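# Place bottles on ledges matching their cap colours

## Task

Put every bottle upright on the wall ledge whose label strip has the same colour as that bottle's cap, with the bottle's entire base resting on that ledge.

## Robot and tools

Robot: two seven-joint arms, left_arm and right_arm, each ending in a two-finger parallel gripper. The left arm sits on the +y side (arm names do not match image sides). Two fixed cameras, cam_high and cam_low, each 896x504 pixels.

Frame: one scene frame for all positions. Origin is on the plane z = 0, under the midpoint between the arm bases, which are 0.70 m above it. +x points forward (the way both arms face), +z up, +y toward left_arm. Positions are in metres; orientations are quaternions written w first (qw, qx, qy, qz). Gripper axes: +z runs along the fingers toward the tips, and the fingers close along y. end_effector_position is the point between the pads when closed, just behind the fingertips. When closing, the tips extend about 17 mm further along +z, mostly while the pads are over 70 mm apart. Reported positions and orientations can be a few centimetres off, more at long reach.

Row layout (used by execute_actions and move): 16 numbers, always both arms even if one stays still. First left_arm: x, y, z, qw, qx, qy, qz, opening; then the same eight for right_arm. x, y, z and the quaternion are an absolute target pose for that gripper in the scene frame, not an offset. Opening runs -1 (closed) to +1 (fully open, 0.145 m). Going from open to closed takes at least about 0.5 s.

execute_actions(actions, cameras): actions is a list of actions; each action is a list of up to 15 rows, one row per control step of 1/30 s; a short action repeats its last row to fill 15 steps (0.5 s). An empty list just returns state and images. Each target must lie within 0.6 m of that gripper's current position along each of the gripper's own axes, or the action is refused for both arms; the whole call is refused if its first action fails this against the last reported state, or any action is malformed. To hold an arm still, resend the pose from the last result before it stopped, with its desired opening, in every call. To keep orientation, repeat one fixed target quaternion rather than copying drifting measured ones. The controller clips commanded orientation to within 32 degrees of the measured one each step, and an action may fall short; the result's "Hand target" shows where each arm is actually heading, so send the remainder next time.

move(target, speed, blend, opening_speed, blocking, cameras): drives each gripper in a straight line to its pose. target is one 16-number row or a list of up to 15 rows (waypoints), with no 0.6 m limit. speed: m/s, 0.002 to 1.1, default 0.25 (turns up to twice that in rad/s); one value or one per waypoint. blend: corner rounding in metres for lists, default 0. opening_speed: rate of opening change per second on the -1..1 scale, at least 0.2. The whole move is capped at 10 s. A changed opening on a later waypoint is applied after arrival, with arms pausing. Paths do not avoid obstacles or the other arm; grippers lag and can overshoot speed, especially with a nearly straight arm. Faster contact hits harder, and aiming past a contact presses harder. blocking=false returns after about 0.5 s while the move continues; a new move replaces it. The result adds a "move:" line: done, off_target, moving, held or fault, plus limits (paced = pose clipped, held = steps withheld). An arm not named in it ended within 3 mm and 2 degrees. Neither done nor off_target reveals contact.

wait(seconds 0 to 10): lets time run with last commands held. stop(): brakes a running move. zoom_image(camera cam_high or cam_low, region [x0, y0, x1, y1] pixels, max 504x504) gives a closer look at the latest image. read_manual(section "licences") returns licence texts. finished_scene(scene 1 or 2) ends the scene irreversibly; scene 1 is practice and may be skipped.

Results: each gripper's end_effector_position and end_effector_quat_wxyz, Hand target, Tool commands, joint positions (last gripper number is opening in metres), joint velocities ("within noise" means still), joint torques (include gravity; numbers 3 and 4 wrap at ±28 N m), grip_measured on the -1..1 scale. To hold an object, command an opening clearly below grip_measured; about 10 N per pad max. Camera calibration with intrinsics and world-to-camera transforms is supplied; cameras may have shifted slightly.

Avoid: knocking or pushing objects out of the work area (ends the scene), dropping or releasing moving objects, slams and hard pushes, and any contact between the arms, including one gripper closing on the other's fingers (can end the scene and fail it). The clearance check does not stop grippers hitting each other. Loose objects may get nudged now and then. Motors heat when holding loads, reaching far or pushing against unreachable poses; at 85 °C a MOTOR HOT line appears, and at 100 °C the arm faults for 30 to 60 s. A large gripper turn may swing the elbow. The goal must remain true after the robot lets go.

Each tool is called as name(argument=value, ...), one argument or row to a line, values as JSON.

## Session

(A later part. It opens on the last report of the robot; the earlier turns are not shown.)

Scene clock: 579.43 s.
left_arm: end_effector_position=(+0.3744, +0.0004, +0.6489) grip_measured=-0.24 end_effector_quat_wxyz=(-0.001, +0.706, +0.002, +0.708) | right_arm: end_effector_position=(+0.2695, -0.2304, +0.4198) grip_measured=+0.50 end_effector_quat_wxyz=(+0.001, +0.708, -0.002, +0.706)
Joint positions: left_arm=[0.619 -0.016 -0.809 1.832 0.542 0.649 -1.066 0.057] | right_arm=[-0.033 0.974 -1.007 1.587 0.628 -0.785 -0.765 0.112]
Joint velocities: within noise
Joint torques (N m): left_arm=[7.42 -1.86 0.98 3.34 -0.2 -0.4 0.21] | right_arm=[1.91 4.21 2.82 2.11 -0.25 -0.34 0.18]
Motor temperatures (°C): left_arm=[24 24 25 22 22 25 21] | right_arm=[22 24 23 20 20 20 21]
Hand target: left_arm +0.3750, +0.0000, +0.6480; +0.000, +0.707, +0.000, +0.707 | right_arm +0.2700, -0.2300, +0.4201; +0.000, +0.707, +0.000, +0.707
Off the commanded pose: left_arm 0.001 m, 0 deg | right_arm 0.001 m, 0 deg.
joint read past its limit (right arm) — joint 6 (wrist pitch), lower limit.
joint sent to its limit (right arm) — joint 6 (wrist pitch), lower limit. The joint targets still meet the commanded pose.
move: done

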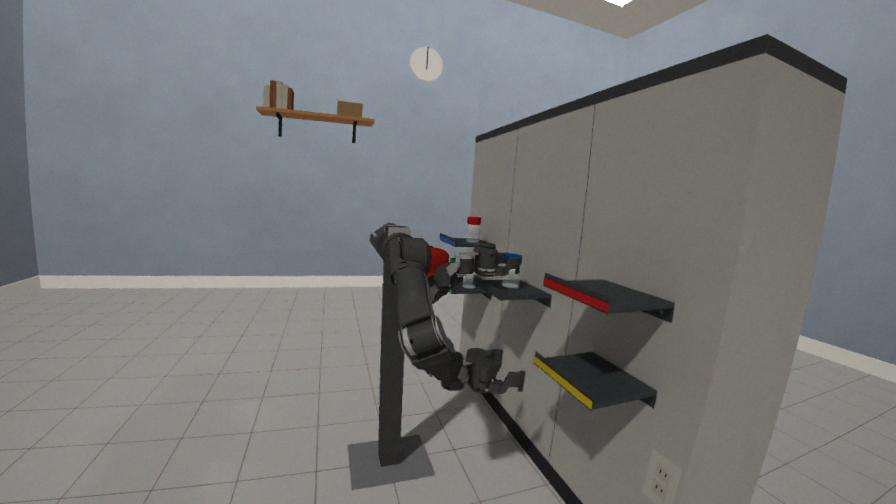

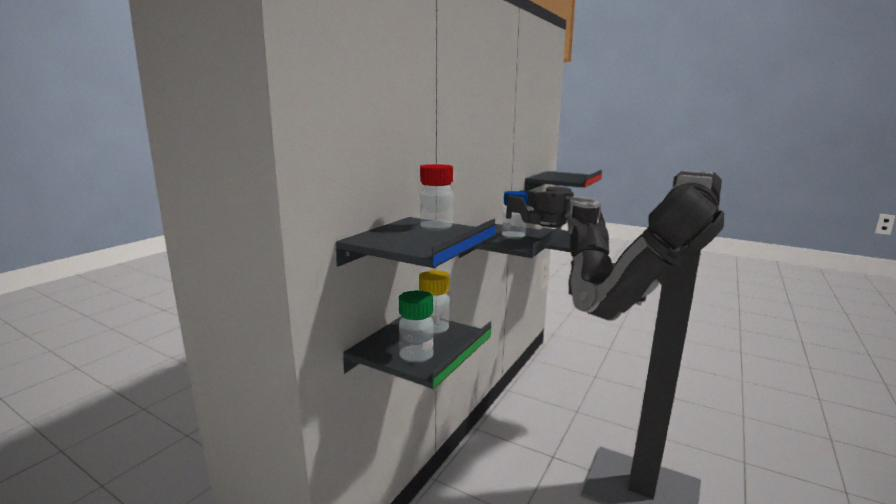

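move(
  target=[
    [0.375,0.0,0.695,0,0.7071,0,0.7071,-0.6,0.27,-0.23,0.42,0,0.7071,0,0.7071,1],
    [0.30,0.06,0.69,0,0.7071,0,0.7071,-0.6,0.27,-0.23,0.42,0,0.7071,0,0.7071,1],
    [0.28,0.2,0.60,0,0.7071,0,0.7071,-0.6,0.27,-0.23,0.42,0,0.7071,0,0.7071,1],
    [0.28,0.2,0.42,0,0.7071,0,0.7071,-0.6,0.27,-0.23,0.42,0,0.7071,0,0.7071,1],
    [0.22,0.32,0.42,0,0.7071,0,0.7071,-0.6,0.27,-0.23,0.42,0,0.7071,0,0.7071,1],
    [0.21,0.45,0.45,0,0.7071,0,0.7071,-0.6,0.27,-0.23,0.42,0,0.7071,0,0.7071,1],
  ],
  speed=0.2,
  blend=[0,0.02,0.03,0.03,0.03,0],
  cameras=[],
)

move(
  target=[
    [0.21,0.455,0.805,0,0.7071,0,0.7071,-0.6,0.27,-0.23,0.42,0,0.7071,0,0.7071,1],
  ],
  speed=0.15,
)

Scene clock: 598.43 s.
left_arm: end_effector_position=(+0.2095, +0.4506, +0.4487) grip_measured=-0.24 end_effector_quat_wxyz=(-0.001, +0.710, +0.000, +0.704) | right_arm: end_effector_position=(+0.2695, -0.2304, +0.4198) grip_measured=+1.00 end_effector_quat_wxyz=(+0.001, +0.708, -0.002, +0.706)
Joint positions: left_arm=[-0.573 0.937 0.169 0.942 1.358 -0.68 0.79 0.058] | right_arm=[-0.033 0.974 -1.007 1.587 0.628 -0.785 -0.765 0.145]
Joint velocities: within noise
Joint torques (N m): left_arm=[1.17 6.42 2.45 1.58 0.53 -0.52 0.25] | right_arm=[1.7 4.21 2.88 2.06 -0.26 -0.31 0.18]
Motor temperatures (°C): left_arm=[24 24 25 22 22 25 21] | right_arm=[22 24 23 20 20 20 21]
Hand target: left_arm +0.2099, +0.4500, +0.4499; +0.000, +0.707, +0.000, +0.707 | right_arm +0.2700, -0.2300, +0.4201; +0.000, +0.707, +0.000, +0.707
Off the commanded pose: left_arm 0.001 m, 1 deg | right_arm 0.001 m, 0 deg.
joint read past its limit (right arm) — joint 6 (wrist pitch), lower limit.
joint sent to its limit (right arm) — joint 6 (wrist pitch), lower limit. The joint targets still meet the commanded pose.
move: done
No camera images: "cameras" was empty.

Scene clock: 601.33 s.
left_arm: end_effector_position=(+0.2112, +0.4552, +0.8045) grip_measured=-0.24 end_effector_quat_wxyz=(-0.011, +0.672, -0.029, +0.740) | right_arm: end_effector_position=(+0.2695, -0.2304, +0.4198) grip_measured=+1.00 end_effector_quat_wxyz=(+0.001, +0.708, -0.002, +0.706)
Joint positions: left_arm=[-0.49 1.172 1.574 1.47 0.889 0.782 0.848 0.058] | right_arm=[-0.033 0.974 -1.007 1.587 0.628 -0.785 -0.765 0.145]
Joint velocities: within noise
Joint torques (N m): left_arm=[1.78 7.69 1.77 1.74 0.43 -0.33 0.19] | right_arm=[1.91 4.29 2.78 2.06 -0.25 -0.33 0.18]
Motor temperatures (°C): left_arm=[24 24 25 22 22 25 21] | right_arm=[22 24 23 20 20 20 21]
Hand target: left_arm +0.2103, +0.4551, +0.8047; -0.008, +0.670, -0.029, +0.741 | right_arm +0.2700, -0.2300, +0.4201; +0.000, +0.707, +0.000, +0.707
Off the commanded pose: left_arm 0.001 m, 7 deg | right_arm 0.001 m, 0 deg.
joint read past its limit (right arm) — joint 6 (wrist pitch), lower limit.
joint sent to its limit (left arm) — joint 3 (upper arm roll), upper limit; joint 6 (wrist pitch), upper limit. The joint targets are off in orientation, not in position.
joint sent to its limit (right arm) — joint 6 (wrist pitch), lower limit. The joint targets still meet the commanded pose.
move: off_target (left_arm)

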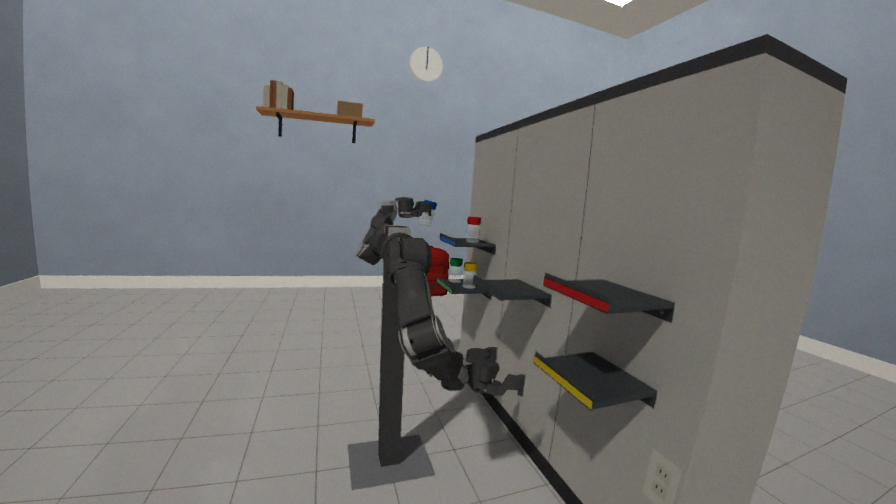

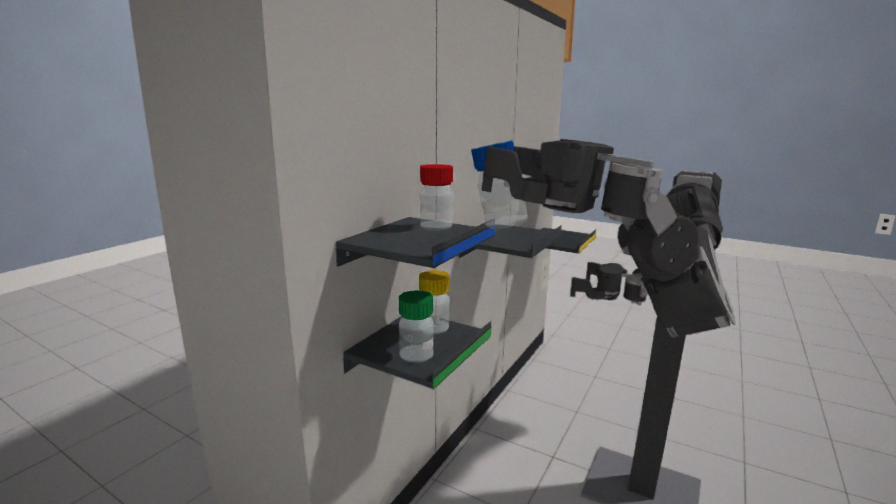

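move(
  target=[
    [0.345,0.452,0.80,0,0.7071,0,0.7071,-0.6,0.27,-0.23,0.42,0,0.7071,0,0.7071,1],
    [0.345,0.452,0.756,0,0.7071,0,0.7071,-0.6,0.27,-0.23,0.42,0,0.7071,0,0.7071,1],
  ],
  speed=[0.15,0.06],
)

zoom_image(
  camera="cam_low",
  region=[320, 120, 560, 290],
)

Scene clock: 611.00 s.
left_arm: end_effector_position=(+0.3451, +0.4507, +0.7583) grip_measured=-0.24 end_effector_quat_wxyz=(+0.002, +0.707, -0.003, +0.707) | right_arm: end_effector_position=(+0.2695, -0.2304, +0.4198) grip_measured=+1.00 end_effector_quat_wxyz=(+0.001, +0.708, -0.002, +0.706)
Joint positions: left_arm=[-0.491 1.514 0.874 1.242 1.391 0.342 0.404 0.058] | right_arm=[-0.033 0.974 -1.007 1.587 0.628 -0.785 -0.765 0.145]
Joint velocities: within noise
Joint torques (N m): left_arm=[3.71 7.29 2.56 1.4 0.34 -0.74 -0.08] | right_arm=[1.89 4.18 2.77 2.07 -0.26 -0.32 0.15]
Motor temperatures (°C): left_arm=[23 26 25 22 22 25 21] | right_arm=[22 24 23 20 20 20 21]
Hand target: left_arm +0.3450, +0.4520, +0.7560; +0.000, +0.707, +0.000, +0.707 | right_arm +0.2700, -0.2300, +0.4201; +0.000, +0.707, +0.000, +0.707
Off the commanded pose: left_arm 0.003 m, 0 deg | right_arm 0.001 m, 0 deg.
joint read past its limit (right arm) — joint 6 (wrist pitch), lower limit.
joint sent to its limit (right arm) — joint 6 (wrist pitch), lower limit. The joint targets still meet the commanded pose.
move: done

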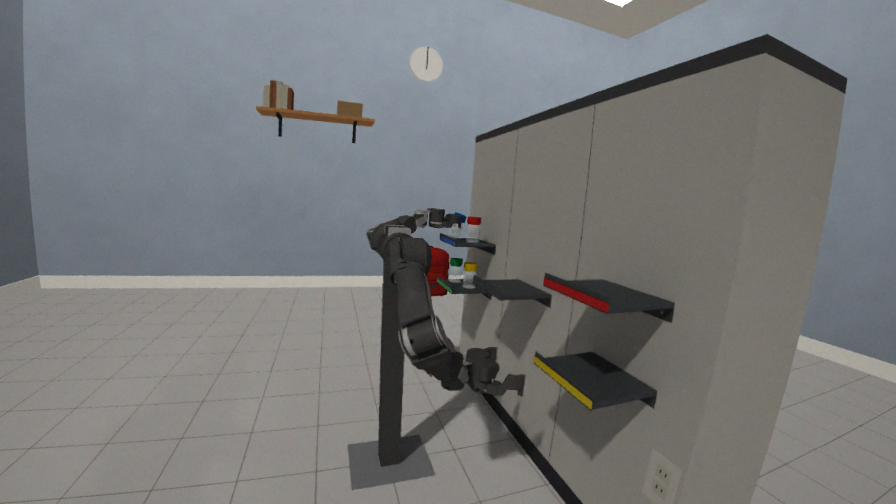

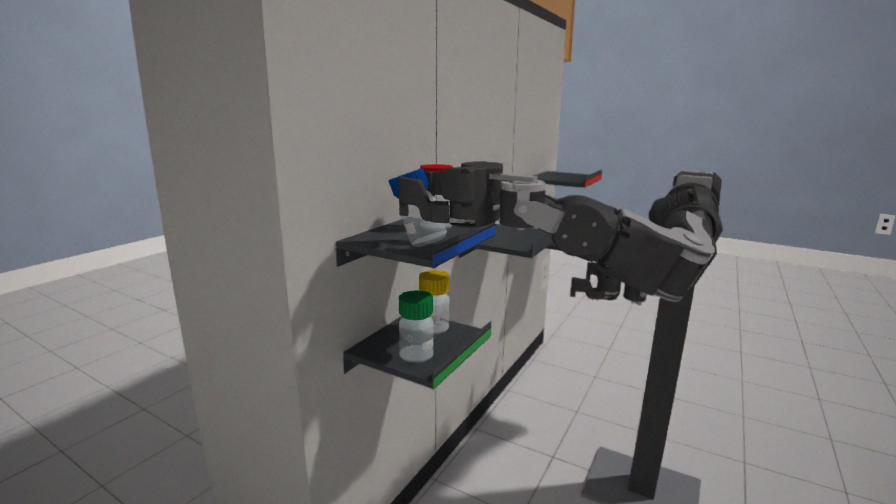

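Scaled by 2.100 from the camera's 896x504 image, which has a finer 1280x720 frame.

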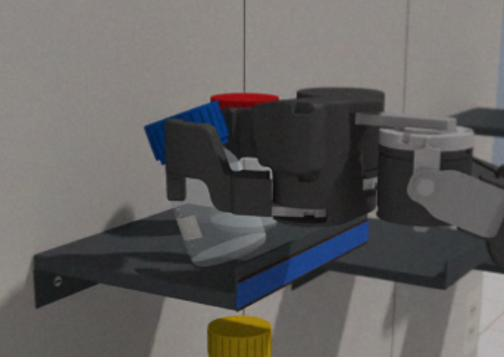

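move(
  target=[
    [0.345,0.452,0.80,0,0.7071,0,0.7071,-0.6,0.27,-0.23,0.42,0,0.7071,0,0.7071,1],
    [0.345,0.452,0.80,0,0.559,0,0.829,-0.6,0.27,-0.23,0.42,0,0.7071,0,0.7071,1],
  ],
  speed=[0.1,0.2],
)

zoom_image(
  camera="cam_low",
  region=[320, 120, 560, 290],
)

zoom_image(
  camera="cam_high",
  region=[380, 190, 520, 300],
)

Scene clock: 637.70 s.
left_arm: end_effector_position=(+0.3460, +0.4507, +0.7990) grip_measured=-0.24 end_effector_quat_wxyz=(-0.002, +0.565, -0.002, +0.825) | right_arm: end_effector_position=(+0.2695, -0.2304, +0.4198) grip_measured=+1.00 end_effector_quat_wxyz=(+0.001, +0.708, -0.002, +0.706)
Joint positions: left_arm=[-0.35 1.54 0.607 1.221 1.583 -0.116 0.371 0.058] | right_arm=[-0.033 0.974 -1.007 1.587 0.628 -0.785 -0.765 0.145]
Joint velocities: within noise
Joint torques (N m): left_arm=[5.39 7.87 2.89 0.61 0.43 -0.83 0.06] | right_arm=[1.94 4.21 2.8 2.1 -0.25 -0.32 0.19]
Motor temperatures (°C): left_arm=[23 27 25 21 22 25 21] | right_arm=[22 24 23 20 20 20 21]
Hand target: left_arm +0.3448, +0.4520, +0.7999; -0.002, +0.560, +0.000, +0.828 | right_arm +0.2700, -0.2300, +0.4201; +0.000, +0.707, +0.000, +0.707
Off the commanded pose: left_arm 0.002 m, 1 deg | right_arm 0.001 m, 0 deg.
joint read past its limit (right arm) — joint 6 (wrist pitch), lower limit.
joint sent to its limit (left arm) — joint 5 (forearm roll), upper limit. The joint targets still meet the commanded pose.
joint sent to its limit (right arm) — joint 6 (wrist pitch), lower limit. The joint targets still meet the commanded pose.
move: done

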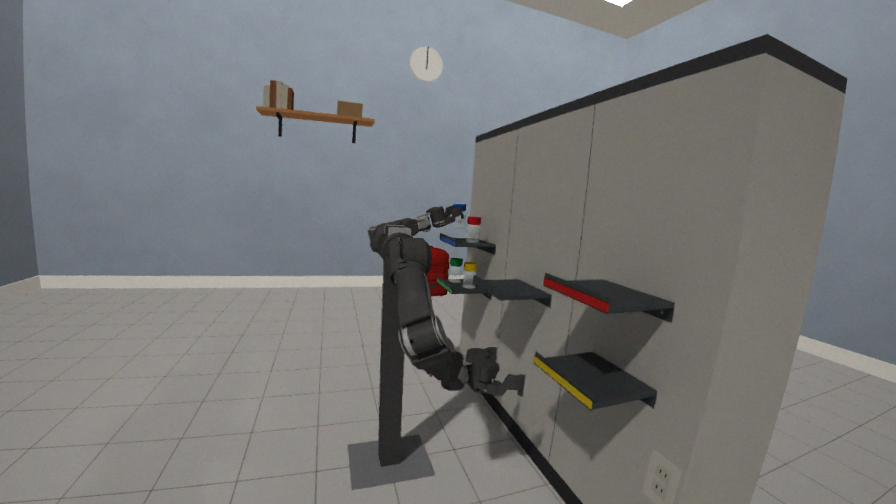

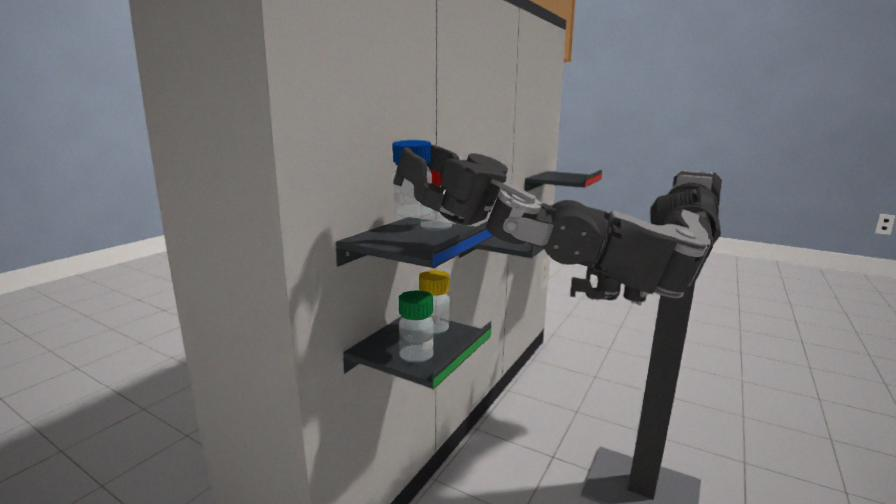

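Scaled by 2.100 from the camera's 896x504 image, which has a finer 1280x720 frame.

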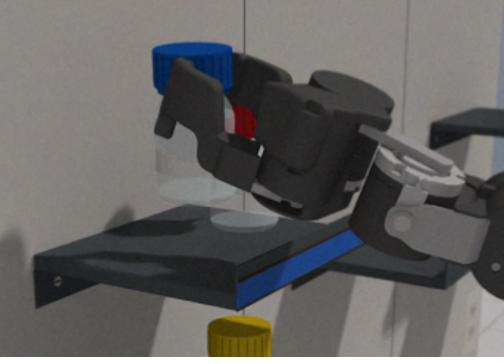

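Scaled by 3.600 from the camera's 896x504 image, which has a finer 1280x720 frame.

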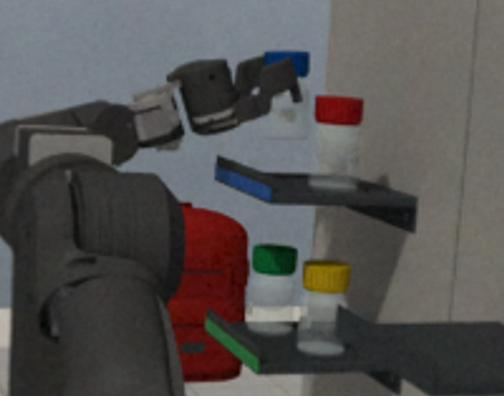

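move(
  target=[
    [0.337,0.452,0.79,0,0.643,0,0.766,-0.6,0.27,-0.23,0.42,0,0.7071,0,0.7071,1],
    [0.337,0.452,0.755,0,0.643,0,0.766,-0.6,0.27,-0.23,0.42,0,0.7071,0,0.7071,1],
  ],
  speed=[0.1,0.05],
)

zoom_image(
  camera="cam_low",
  region=[320, 120, 560, 290],
)

zoom_image(
  camera="cam_high",
  region=[380, 190, 520, 300],
)

Scene clock: 661.33 s.
left_arm: end_effector_position=(+0.3369, +0.4531, +0.7569) grip_measured=-0.24 end_effector_quat_wxyz=(-0.002, +0.643, +0.002, +0.766) | right_arm: end_effector_position=(+0.2695, -0.2304, +0.4198) grip_measured=+1.00 end_effector_quat_wxyz=(+0.001, +0.708, -0.002, +0.706)
Joint positions: left_arm=[-0.327 1.398 0.72 1.293 1.363 0.161 0.389 0.058] | right_arm=[-0.033 0.974 -1.007 1.587 0.628 -0.785 -0.765 0.145]
Joint velocities: within noise
Joint torques (N m): left_arm=[3.68 7.74 2.5 2.09 0.33 -0.79 0.22] | right_arm=[1.86 4.18 2.82 2.09 -0.25 -0.32 0.16]
Motor temperatures (°C): left_arm=[24 28 26 21 22 26 21] | right_arm=[21 24 23 20 20 20 21]
Hand target: left_arm +0.3370, +0.4520, +0.7550; +0.000, +0.643, +0.000, +0.766 | right_arm +0.2700, -0.2300, +0.4201; +0.000, +0.707, +0.000, +0.707
Off the commanded pose: left_arm 0.002 m, 0 deg | right_arm 0.001 m, 0 deg.
joint read past its limit (right arm) — joint 6 (wrist pitch), lower limit.
joint sent to its limit (right arm) — joint 6 (wrist pitch), lower limit. The joint targets still meet the commanded pose.
move: done

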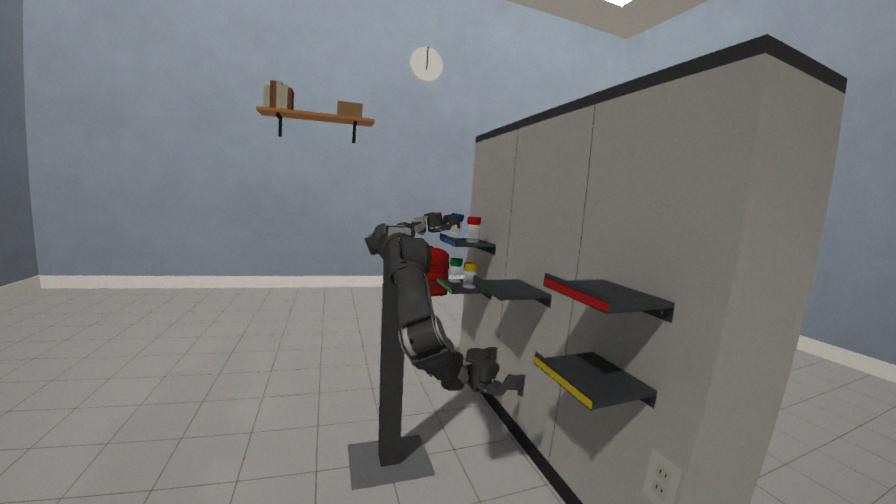

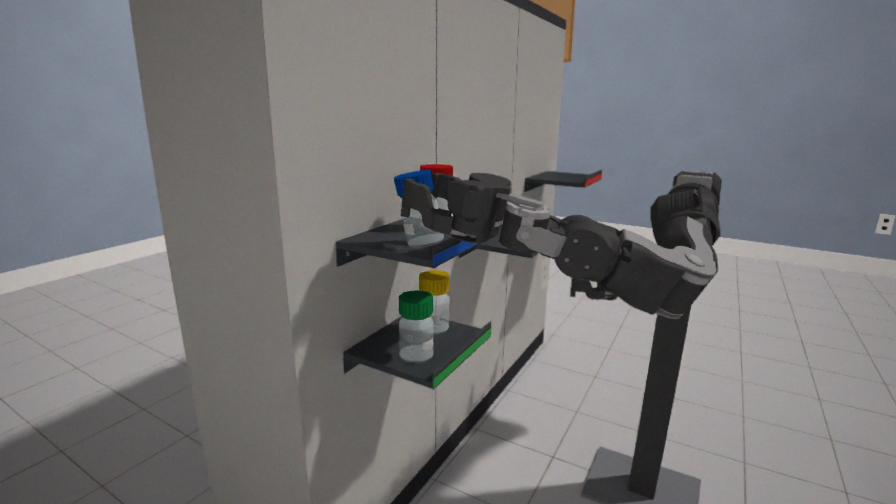

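Scaled by 2.100 from the camera's 896x504 image, which has a finer 1280x720 frame.

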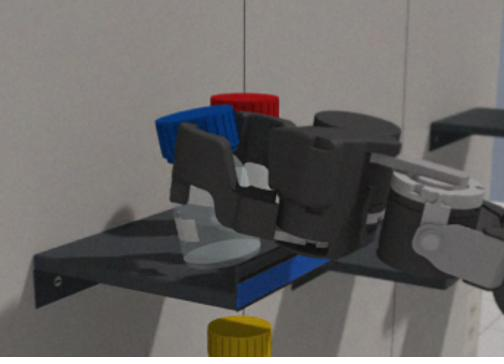

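Scaled by 3.600 from the camera's 896x504 image, which has a finer 1280x720 frame.

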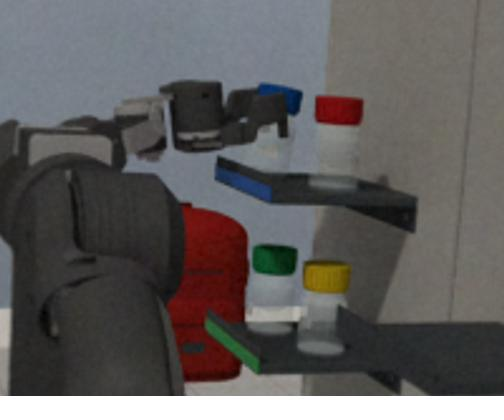

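move(
  target=[
    [0.337,0.452,0.746,0,0.643,0,0.766,-0.6,0.27,-0.23,0.42,0,0.7071,0,0.7071,1],
  ],
  speed=0.03,
  cameras=[],
)

move(
  target=[
    [0.337,0.452,0.738,0,0.643,0,0.766,-0.6,0.27,-0.23,0.42,0,0.7071,0,0.7071,1],
  ],
  speed=0.03,
)

zoom_image(
  camera="cam_low",
  region=[320, 120, 560, 290],
)

Scene clock: 669.87 s.
left_arm: end_effector_position=(+0.3362, +0.4523, +0.7555) grip_measured=-0.24 end_effector_quat_wxyz=(-0.005, +0.631, -0.002, +0.776) | right_arm: end_effector_position=(+0.2695, -0.2304, +0.4198) grip_measured=+1.00 end_effector_quat_wxyz=(+0.001, +0.708, -0.002, +0.706)
Joint positions: left_arm=[-0.349 1.388 0.718 1.299 1.368 0.104 0.389 0.058] | right_arm=[-0.033 0.974 -1.007 1.587 0.628 -0.785 -0.765 0.145]
Joint velocities: within noise
Joint torques (N m): left_arm=[2.07 6.9 2.37 1.87 0.23 0.01 0.23] | right_arm=[1.83 4.31 2.76 2.09 -0.27 -0.34 0.16]
Motor temperatures (°C): left_arm=[23 28 26 21 22 26 21] | right_arm=[21 24 23 20 20 20 21]
Hand target: left_arm +0.3369, +0.4520, +0.7460; +0.000, +0.643, +0.000, +0.766 | right_arm +0.2700, -0.2300, +0.4201; +0.000, +0.707, +0.000, +0.707
Off the commanded pose: left_arm 0.009 m, 2 deg | right_arm 0.001 m, 0 deg.
joint read past its limit (right arm) — joint 6 (wrist pitch), lower limit.
joint sent to its limit (right arm) — joint 6 (wrist pitch), lower limit. The joint targets still meet the commanded pose.
move: off_target (left_arm)
No camera images: "cameras" was empty.

Scene clock: 670.77 s.
left_arm: end_effector_position=(+0.3346, +0.4520, +0.7541) grip_measured=-0.24 end_effector_quat_wxyz=(-0.006, +0.620, -0.004, +0.785) | right_arm: end_effector_position=(+0.2695, -0.2304, +0.4198) grip_measured=+1.00 end_effector_quat_wxyz=(+0.001, +0.708, -0.002, +0.706)
Joint positions: left_arm=[-0.412 1.386 0.747 1.304 1.391 0.044 0.389 0.058] | right_arm=[-0.033 0.974 -1.007 1.587 0.628 -0.785 -0.765 0.145]
Joint velocities: within noise
Joint torques (N m): left_arm=[0.96 6.79 1.18 1.69 0.11 0.59 0.19] | right_arm=[1.81 4.13 2.82 2.1 -0.26 -0.31 0.17]
Motor temperatures (°C): left_arm=[23 28 26 21 22 26 21] | right_arm=[21 24 23 20 20 20 21]
Hand target: left_arm +0.3366, +0.4519, +0.7380; +0.000, +0.643, +0.000, +0.766 | right_arm +0.2700, -0.2300, +0.4201; +0.000, +0.707, +0.000, +0.707
Off the commanded pose: left_arm 0.016 m, 4 deg | right_arm 0.001 m, 0 deg.
joint read past its limit (right arm) — joint 6 (wrist pitch), lower limit.
joint sent to its limit (right arm) — joint 6 (wrist pitch), lower limit. The joint targets still meet the commanded pose.
move: off_target (left_arm)

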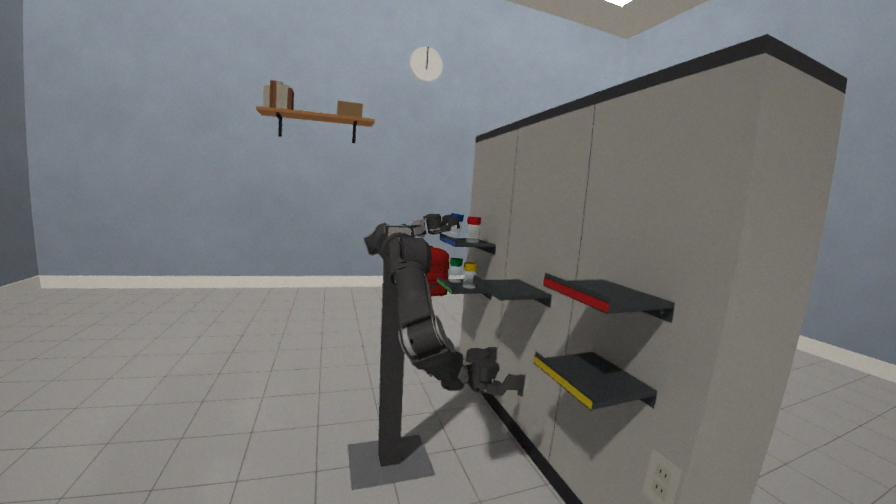

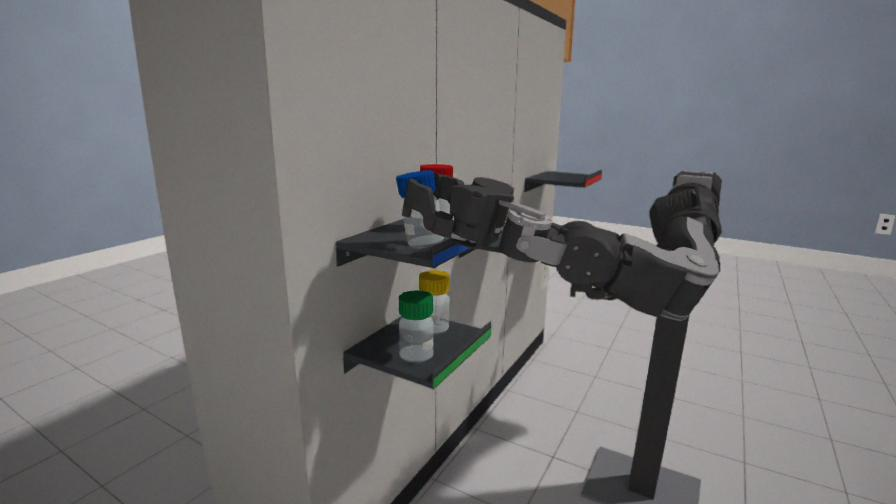

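Scaled by 2.100 from the camera's 896x504 image, which has a finer 1280x720 frame.

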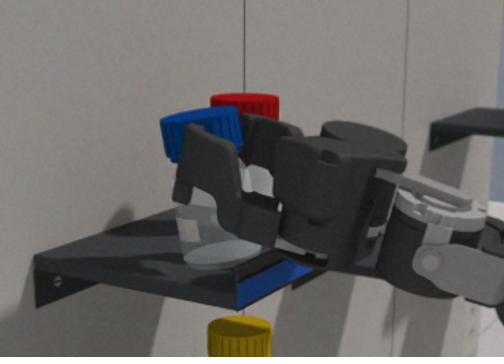

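move(
  target=[
    [0.337,0.452,0.751,0,0.595,0,0.804,-0.6,0.27,-0.23,0.42,0,0.7071,0,0.7071,1],
  ],
  speed=0.05,
)

zoom_image(
  camera="cam_low",
  region=[320, 120, 560, 290],
)

Scene clock: 682.97 s.
left_arm: end_effector_position=(+0.3351, +0.4527, +0.7560) grip_measured=-0.24 end_effector_quat_wxyz=(-0.002, +0.586, +0.000, +0.810) | right_arm: end_effector_position=(+0.2695, -0.2304, +0.4198) grip_measured=+1.00 end_effector_quat_wxyz=(+0.001, +0.708, -0.002, +0.706)
Joint positions: left_arm=[-0.47 1.407 0.718 1.288 1.479 -0.106 0.388 0.058] | right_arm=[-0.033 0.974 -1.007 1.587 0.628 -0.785 -0.765 0.145]
Joint velocities: within noise
Joint torques (N m): left_arm=[2.7 8.8 1.99 1.18 0.32 -0.28 0.08] | right_arm=[1.94 4.23 2.76 2.04 -0.27 -0.32 0.19]
Motor temperatures (°C): left_arm=[23 28 25 21 22 25 21] | right_arm=[21 24 23 20 20 20 21]
Hand target: left_arm +0.3369, +0.4521, +0.7510; +0.000, +0.595, +0.000, +0.804 | right_arm +0.2700, -0.2300, +0.4201; +0.000, +0.707, +0.000, +0.707
Off the commanded pose: left_arm 0.005 m, 1 deg | right_arm 0.001 m, 0 deg.
joint read past its limit (right arm) — joint 6 (wrist pitch), lower limit.
joint sent to its limit (right arm) — joint 6 (wrist pitch), lower limit. The joint targets still meet the commanded pose.
move: off_target (left_arm)

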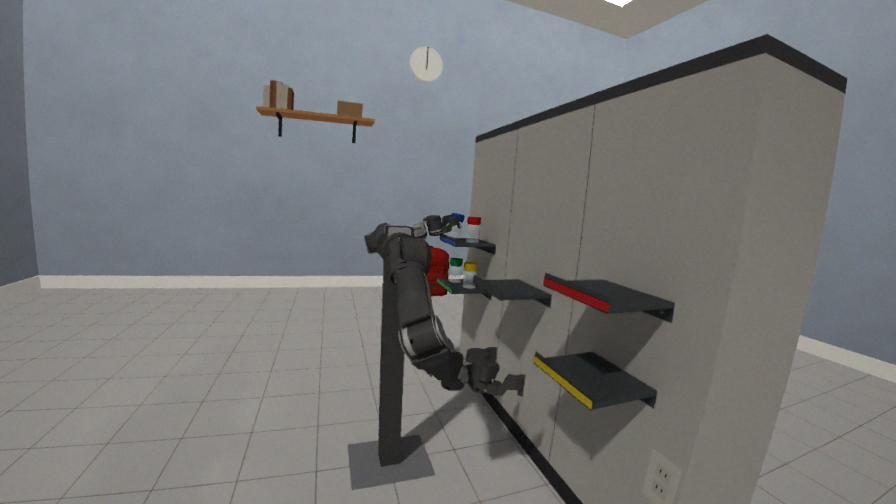

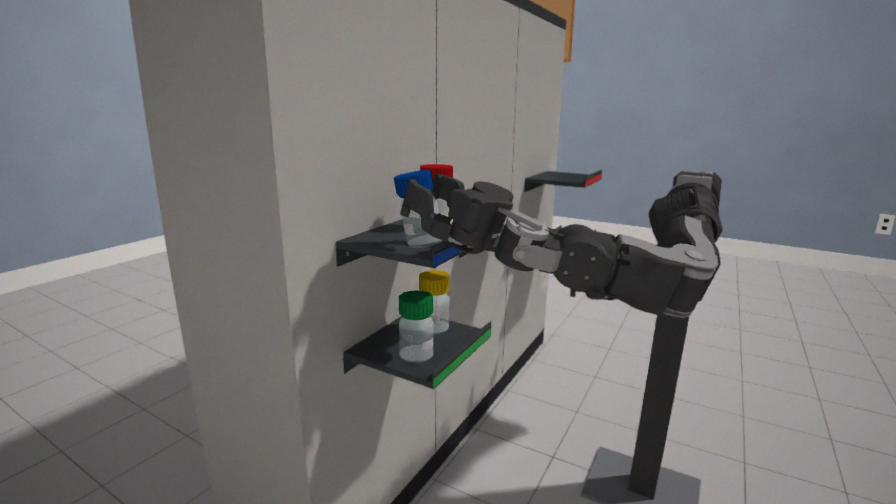

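Scaled by 2.100 from the camera's 896x504 image, which has a finer 1280x720 frame.

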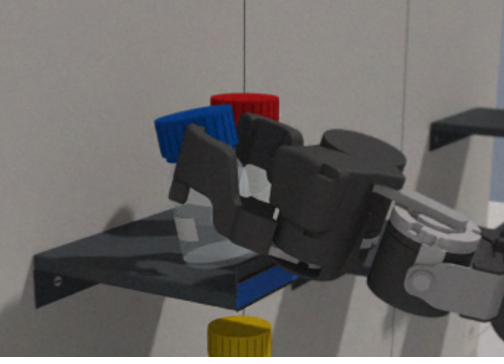

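move(
  target=[
    [0.337,0.452,0.785,0,0.609,0,0.793,-0.6,0.27,-0.23,0.42,0,0.7071,0,0.7071,1],
    [0.368,0.452,0.785,0,0.609,0,0.793,-0.6,0.27,-0.23,0.42,0,0.7071,0,0.7071,1],
    [0.368,0.452,0.765,0,0.609,0,0.793,-0.6,0.27,-0.23,0.42,0,0.7071,0,0.7071,1],
  ],
  speed=0.07,
)

zoom_image(
  camera="cam_low",
  region=[320, 120, 560, 290],
)

zoom_image(
  camera="cam_high",
  region=[380, 190, 520, 300],
)

Scene clock: 697.67 s.
left_arm: end_effector_position=(+0.3680, +0.4527, +0.7642) grip_measured=-0.24 end_effector_quat_wxyz=(-0.012, +0.619, -0.005, +0.785) | right_arm: end_effector_position=(+0.2695, -0.2304, +0.4198) grip_measured=+1.00 end_effector_quat_wxyz=(+0.001, +0.708, -0.002, +0.706)
Joint positions: left_arm=[-1.407 1.614 1.546 1.157 1.584 -0.098 0.362 0.058] | right_arm=[-0.033 0.974 -1.007 1.587 0.628 -0.785 -0.765 0.145]
Joint velocities: within noise
Joint torques (N m): left_arm=[4.44 1.99 3.55 0.27 0.41 -0.81 0.2] | right_arm=[1.83 4.29 2.88 2.14 -0.25 -0.3 0.19]
Motor temperatures (°C): left_arm=[23 29 25 21 22 25 21] | right_arm=[21 24 23 20 20 20 21]
Hand target: left_arm +0.3680, +0.4519, +0.7651; -0.011, +0.616, -0.007, +0.787 | right_arm +0.2700, -0.2300, +0.4201; +0.000, +0.707, +0.000, +0.707
Off the commanded pose: left_arm 0.001 m, 2 deg | right_arm 0.001 m, 0 deg.
joint read past its limit (right arm) — joint 6 (wrist pitch), lower limit.
joint sent to its limit (left arm) — joint 1 (shoulder pitch), lower limit; joint 5 (forearm roll), upper limit. The joint targets still meet the commanded pose.
joint sent to its limit (right arm) — joint 6 (wrist pitch), lower limit. The joint targets still meet the commanded pose.
move: done

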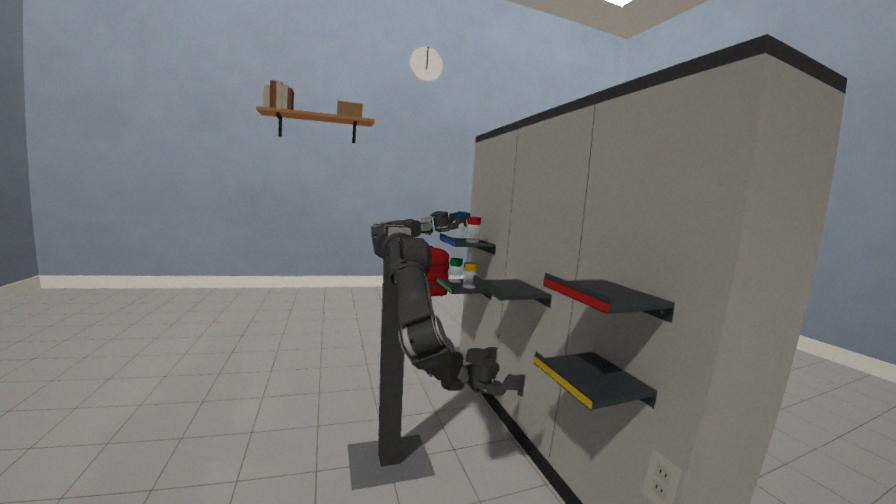

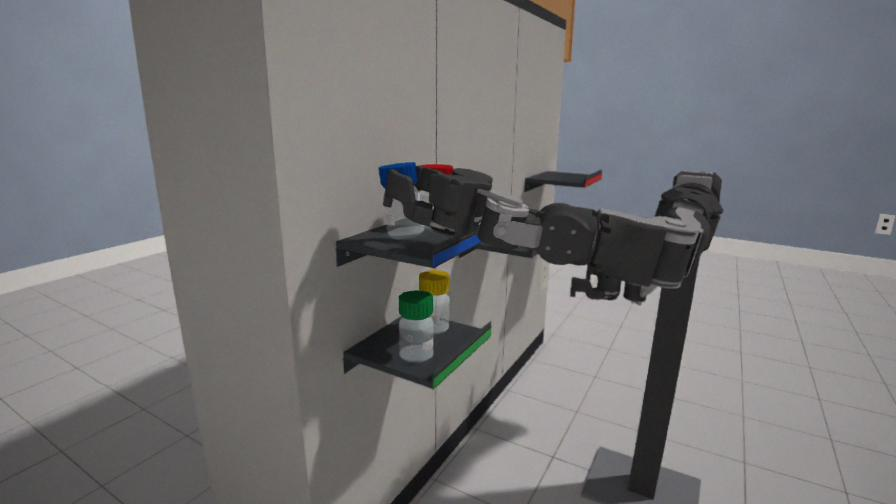

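Scaled by 2.100 from the camera's 896x504 image, which has a finer 1280x720 frame.

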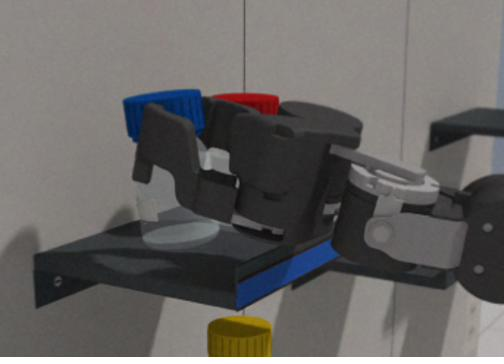

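Scaled by 3.600 from the camera's 896x504 image, which has a finer 1280x720 frame.

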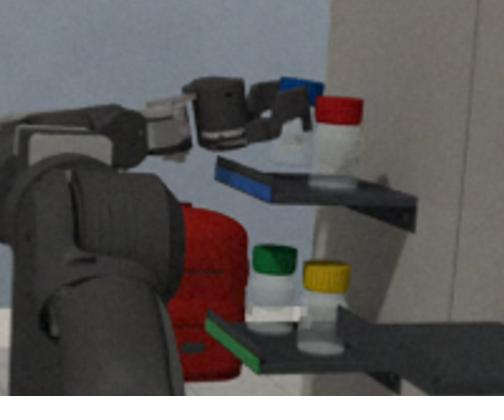

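move(
  target=[
    [0.368,0.452,0.752,0,0.616,0,0.788,-0.6,0.27,-0.23,0.42,0,0.7071,0,0.7071,1],
  ],
  speed=0.05,
  cameras=[],
)

move(
  target=[
    [0.368,0.452,0.743,0,0.616,0,0.788,-0.6,0.27,-0.23,0.42,0,0.7071,0,0.7071,1],
  ],
  speed=0.03,
)

zoom_image(
  camera="cam_low",
  region=[320, 120, 560, 290],
)

zoom_image(
  camera="cam_high",
  region=[380, 190, 520, 300],
)

Scene clock: 709.20 s.
left_arm: end_effector_position=(+0.3683, +0.4517, +0.7534) grip_measured=-0.24 end_effector_quat_wxyz=(-0.015, +0.626, -0.009, +0.780) | right_arm: end_effector_position=(+0.2695, -0.2304, +0.4198) grip_measured=+1.00 end_effector_quat_wxyz=(+0.001, +0.708, -0.002, +0.706)
Joint positions: left_arm=[-1.407 1.608 1.507 1.166 1.584 -0.122 0.362 0.058] | right_arm=[-0.033 0.974 -1.007 1.587 0.628 -0.785 -0.765 0.145]
Joint velocities: within noise
Joint torques (N m): left_arm=[4.42 1.36 2.63 0.76 0.41 -0.77 0.06] | right_arm=[1.81 4.21 2.88 2.09 -0.24 -0.32 0.16]
Motor temperatures (°C): left_arm=[23 27 26 21 22 25 21] | right_arm=[21 24 23 20 20 20 21]
Hand target: left_arm +0.3680, +0.4519, +0.7521; -0.015, +0.626, -0.009, +0.780 | right_arm +0.2700, -0.2300, +0.4201; +0.000, +0.707, +0.000, +0.707
Off the commanded pose: left_arm 0.001 m, 2 deg | right_arm 0.001 m, 0 deg.
joint read past its limit (right arm) — joint 6 (wrist pitch), lower limit.
joint sent to its limit (left arm) — joint 1 (shoulder pitch), lower limit; joint 5 (forearm roll), upper limit. The joint targets still meet the commanded pose.
joint sent to its limit (right arm) — joint 6 (wrist pitch), lower limit. The joint targets still meet the commanded pose.
move: done
No camera images: "cameras" was empty.

Scene clock: 710.17 s.
left_arm: end_effector_position=(+0.3668, +0.4507, +0.7519) grip_measured=-0.24 end_effector_quat_wxyz=(-0.021, +0.615, -0.014, +0.788) | right_arm: end_effector_position=(+0.2695, -0.2304, +0.4198) grip_measured=+1.00 end_effector_quat_wxyz=(+0.001, +0.708, -0.002, +0.706)
Joint positions: left_arm=[-1.405 1.601 1.476 1.177 1.588 -0.18 0.357 0.058] | right_arm=[-0.033 0.974 -1.007 1.587 0.628 -0.785 -0.765 0.145]
Joint velocities: within noise
Joint torques (N m): left_arm=[3.84 1.38 1.35 0.64 0.26 0.04 -0.11] | right_arm=[1.75 4.15 2.85 1.96 -0.28 -0.31 0.16]
Motor temperatures (°C): left_arm=[23 27 26 21 22 25 21] | right_arm=[21 24 23 20 20 20 21]
Hand target: left_arm +0.3677, +0.4520, +0.7431; -0.021, +0.629, -0.011, +0.777 | right_arm +0.2700, -0.2300, +0.4201; +0.000, +0.707, +0.000, +0.707
Off the commanded pose: left_arm 0.009 m, 3 deg | right_arm 0.001 m, 0 deg.
joint read past its limit (left arm) — joint 5 (forearm roll), upper limit.
joint read past its limit (right arm) — joint 6 (wrist pitch), lower limit.
joint sent to its limit (left arm) — joint 1 (shoulder pitch), lower limit; joint 5 (forearm roll), upper limit. The joint targets are off in orientation, not in position.
joint sent to its limit (right arm) — joint 6 (wrist pitch), lower limit. The joint targets still meet the commanded pose.
move: off_target (left_arm)

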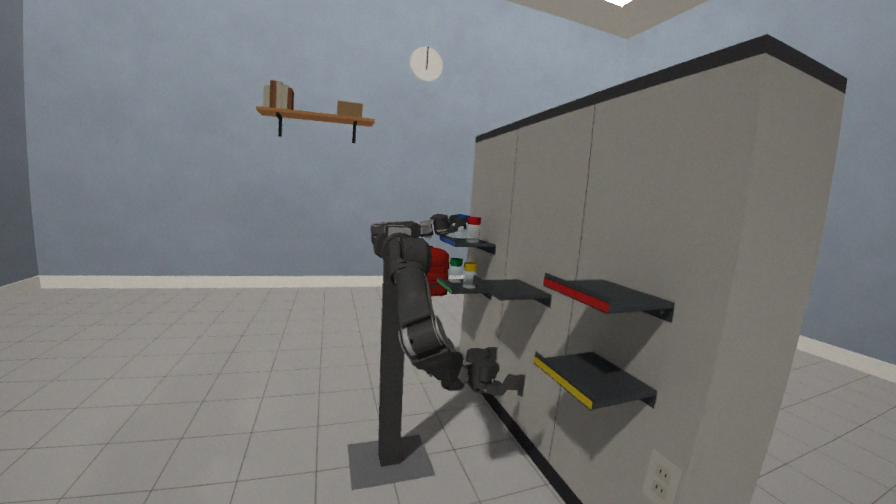

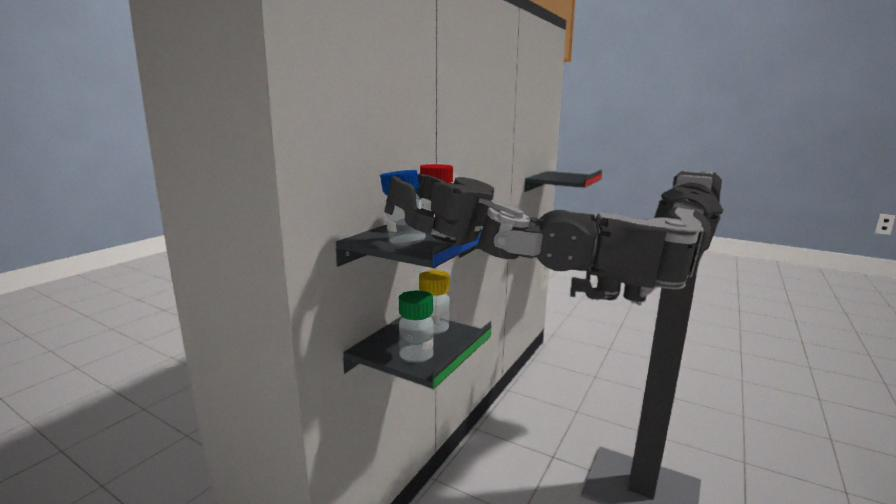

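Scaled by 2.100 from the camera's 896x504 image, which has a finer 1280x720 frame.

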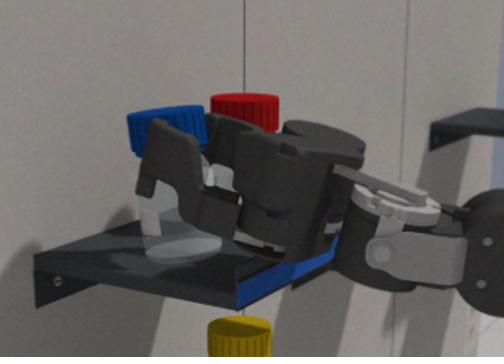

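Scaled by 3.600 from the camera's 896x504 image, which has a finer 1280x720 frame.

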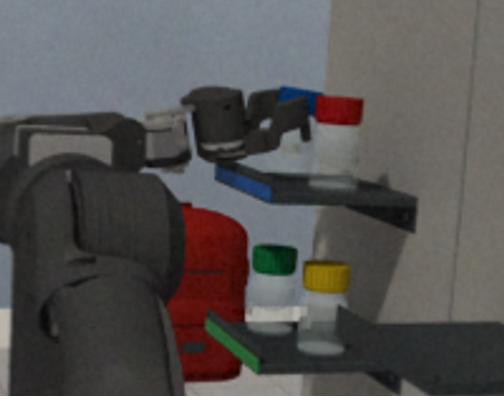

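move(
  target=[
    [0.367,0.452,0.752,0,0.612,0,0.791,-0.6,0.27,-0.23,0.42,0,0.7071,0,0.7071,1],
    [0.367,0.452,0.752,0,0.612,0,0.791,-0.05,0.27,-0.23,0.42,0,0.7071,0,0.7071,1],
  ],
  speed=0.05,
  opening_speed=0.4,
)

zoom_image(
  camera="cam_low",
  region=[320, 120, 560, 290],
)

Scene clock: 721.00 s.
left_arm: end_effector_position=(+0.3668, +0.4521, +0.7528) grip_measured=-0.05 end_effector_quat_wxyz=(-0.017, +0.621, -0.009, +0.783) | right_arm: end_effector_position=(+0.2695, -0.2304, +0.4198) grip_measured=+1.00 end_effector_quat_wxyz=(+0.001, +0.708, -0.002, +0.706)
Joint positions: left_arm=[-1.407 1.601 1.495 1.175 1.588 -0.145 0.357 0.072] | right_arm=[-0.033 0.974 -1.007 1.587 0.628 -0.785 -0.765 0.145]
Joint velocities: within noise
Joint torques (N m): left_arm=[4.23 1.83 3.88 0.27 0.27 -0.47 0.1] | right_arm=[1.89 4.29 2.78 2.03 -0.25 -0.31 0.17]
Motor temperatures (°C): left_arm=[23 26 25 21 22 25 21] | right_arm=[21 24 23 20 20 20 21]
Hand target: left_arm +0.3669, +0.4519, +0.7522; -0.017, +0.623, -0.010, +0.782 | right_arm +0.2700, -0.2300, +0.4201; +0.000, +0.707, +0.000, +0.707
Off the commanded pose: left_arm 0.001 m, 3 deg | right_arm 0.001 m, 0 deg.
joint read past its limit (left arm) — joint 5 (forearm roll), upper limit.
joint read past its limit (right arm) — joint 6 (wrist pitch), lower limit.
joint sent to its limit (left arm) — joint 1 (shoulder pitch), lower limit; joint 5 (forearm roll), upper limit. The joint targets are off in orientation, not in position.
joint sent to its limit (right arm) — joint 6 (wrist pitch), lower limit. The joint targets still meet the commanded pose.
move: off_target (left_arm); target 2's new opening was sent with left_arm's hand 0.001 m and 3 deg from that target

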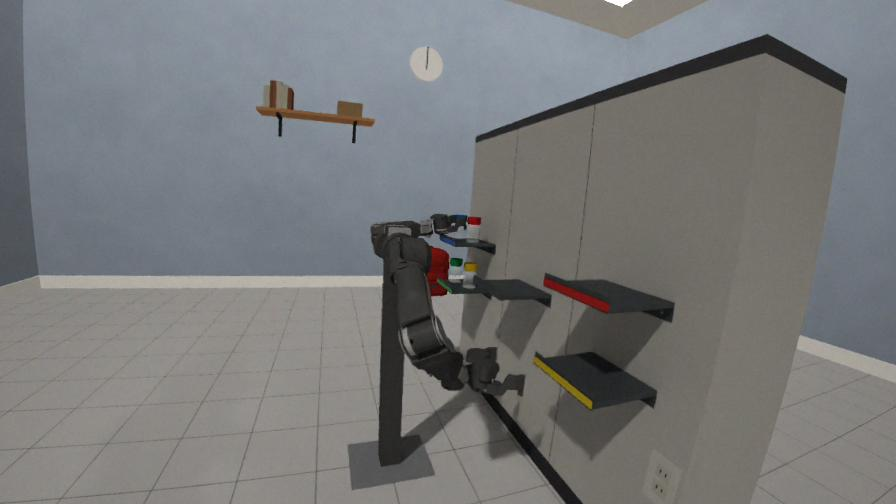

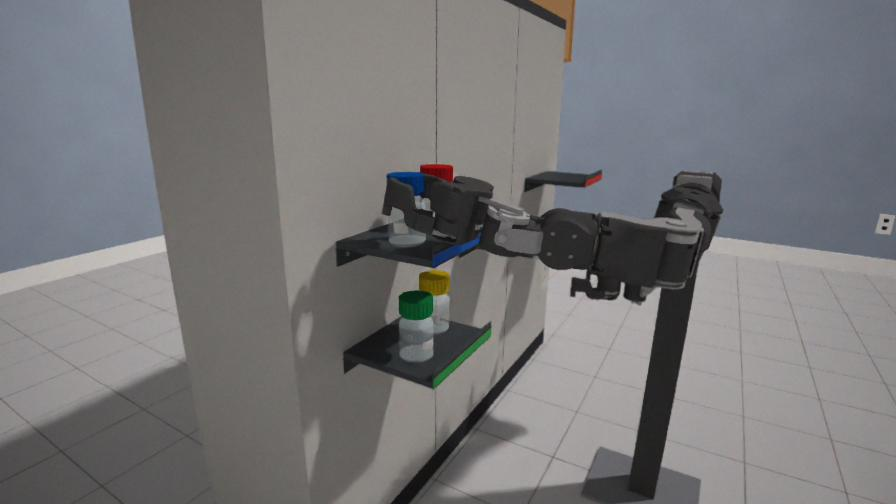

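Scaled by 2.100 from the camera's 896x504 image, which has a finer 1280x720 frame.

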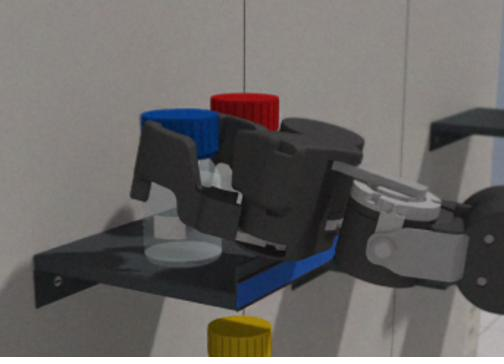

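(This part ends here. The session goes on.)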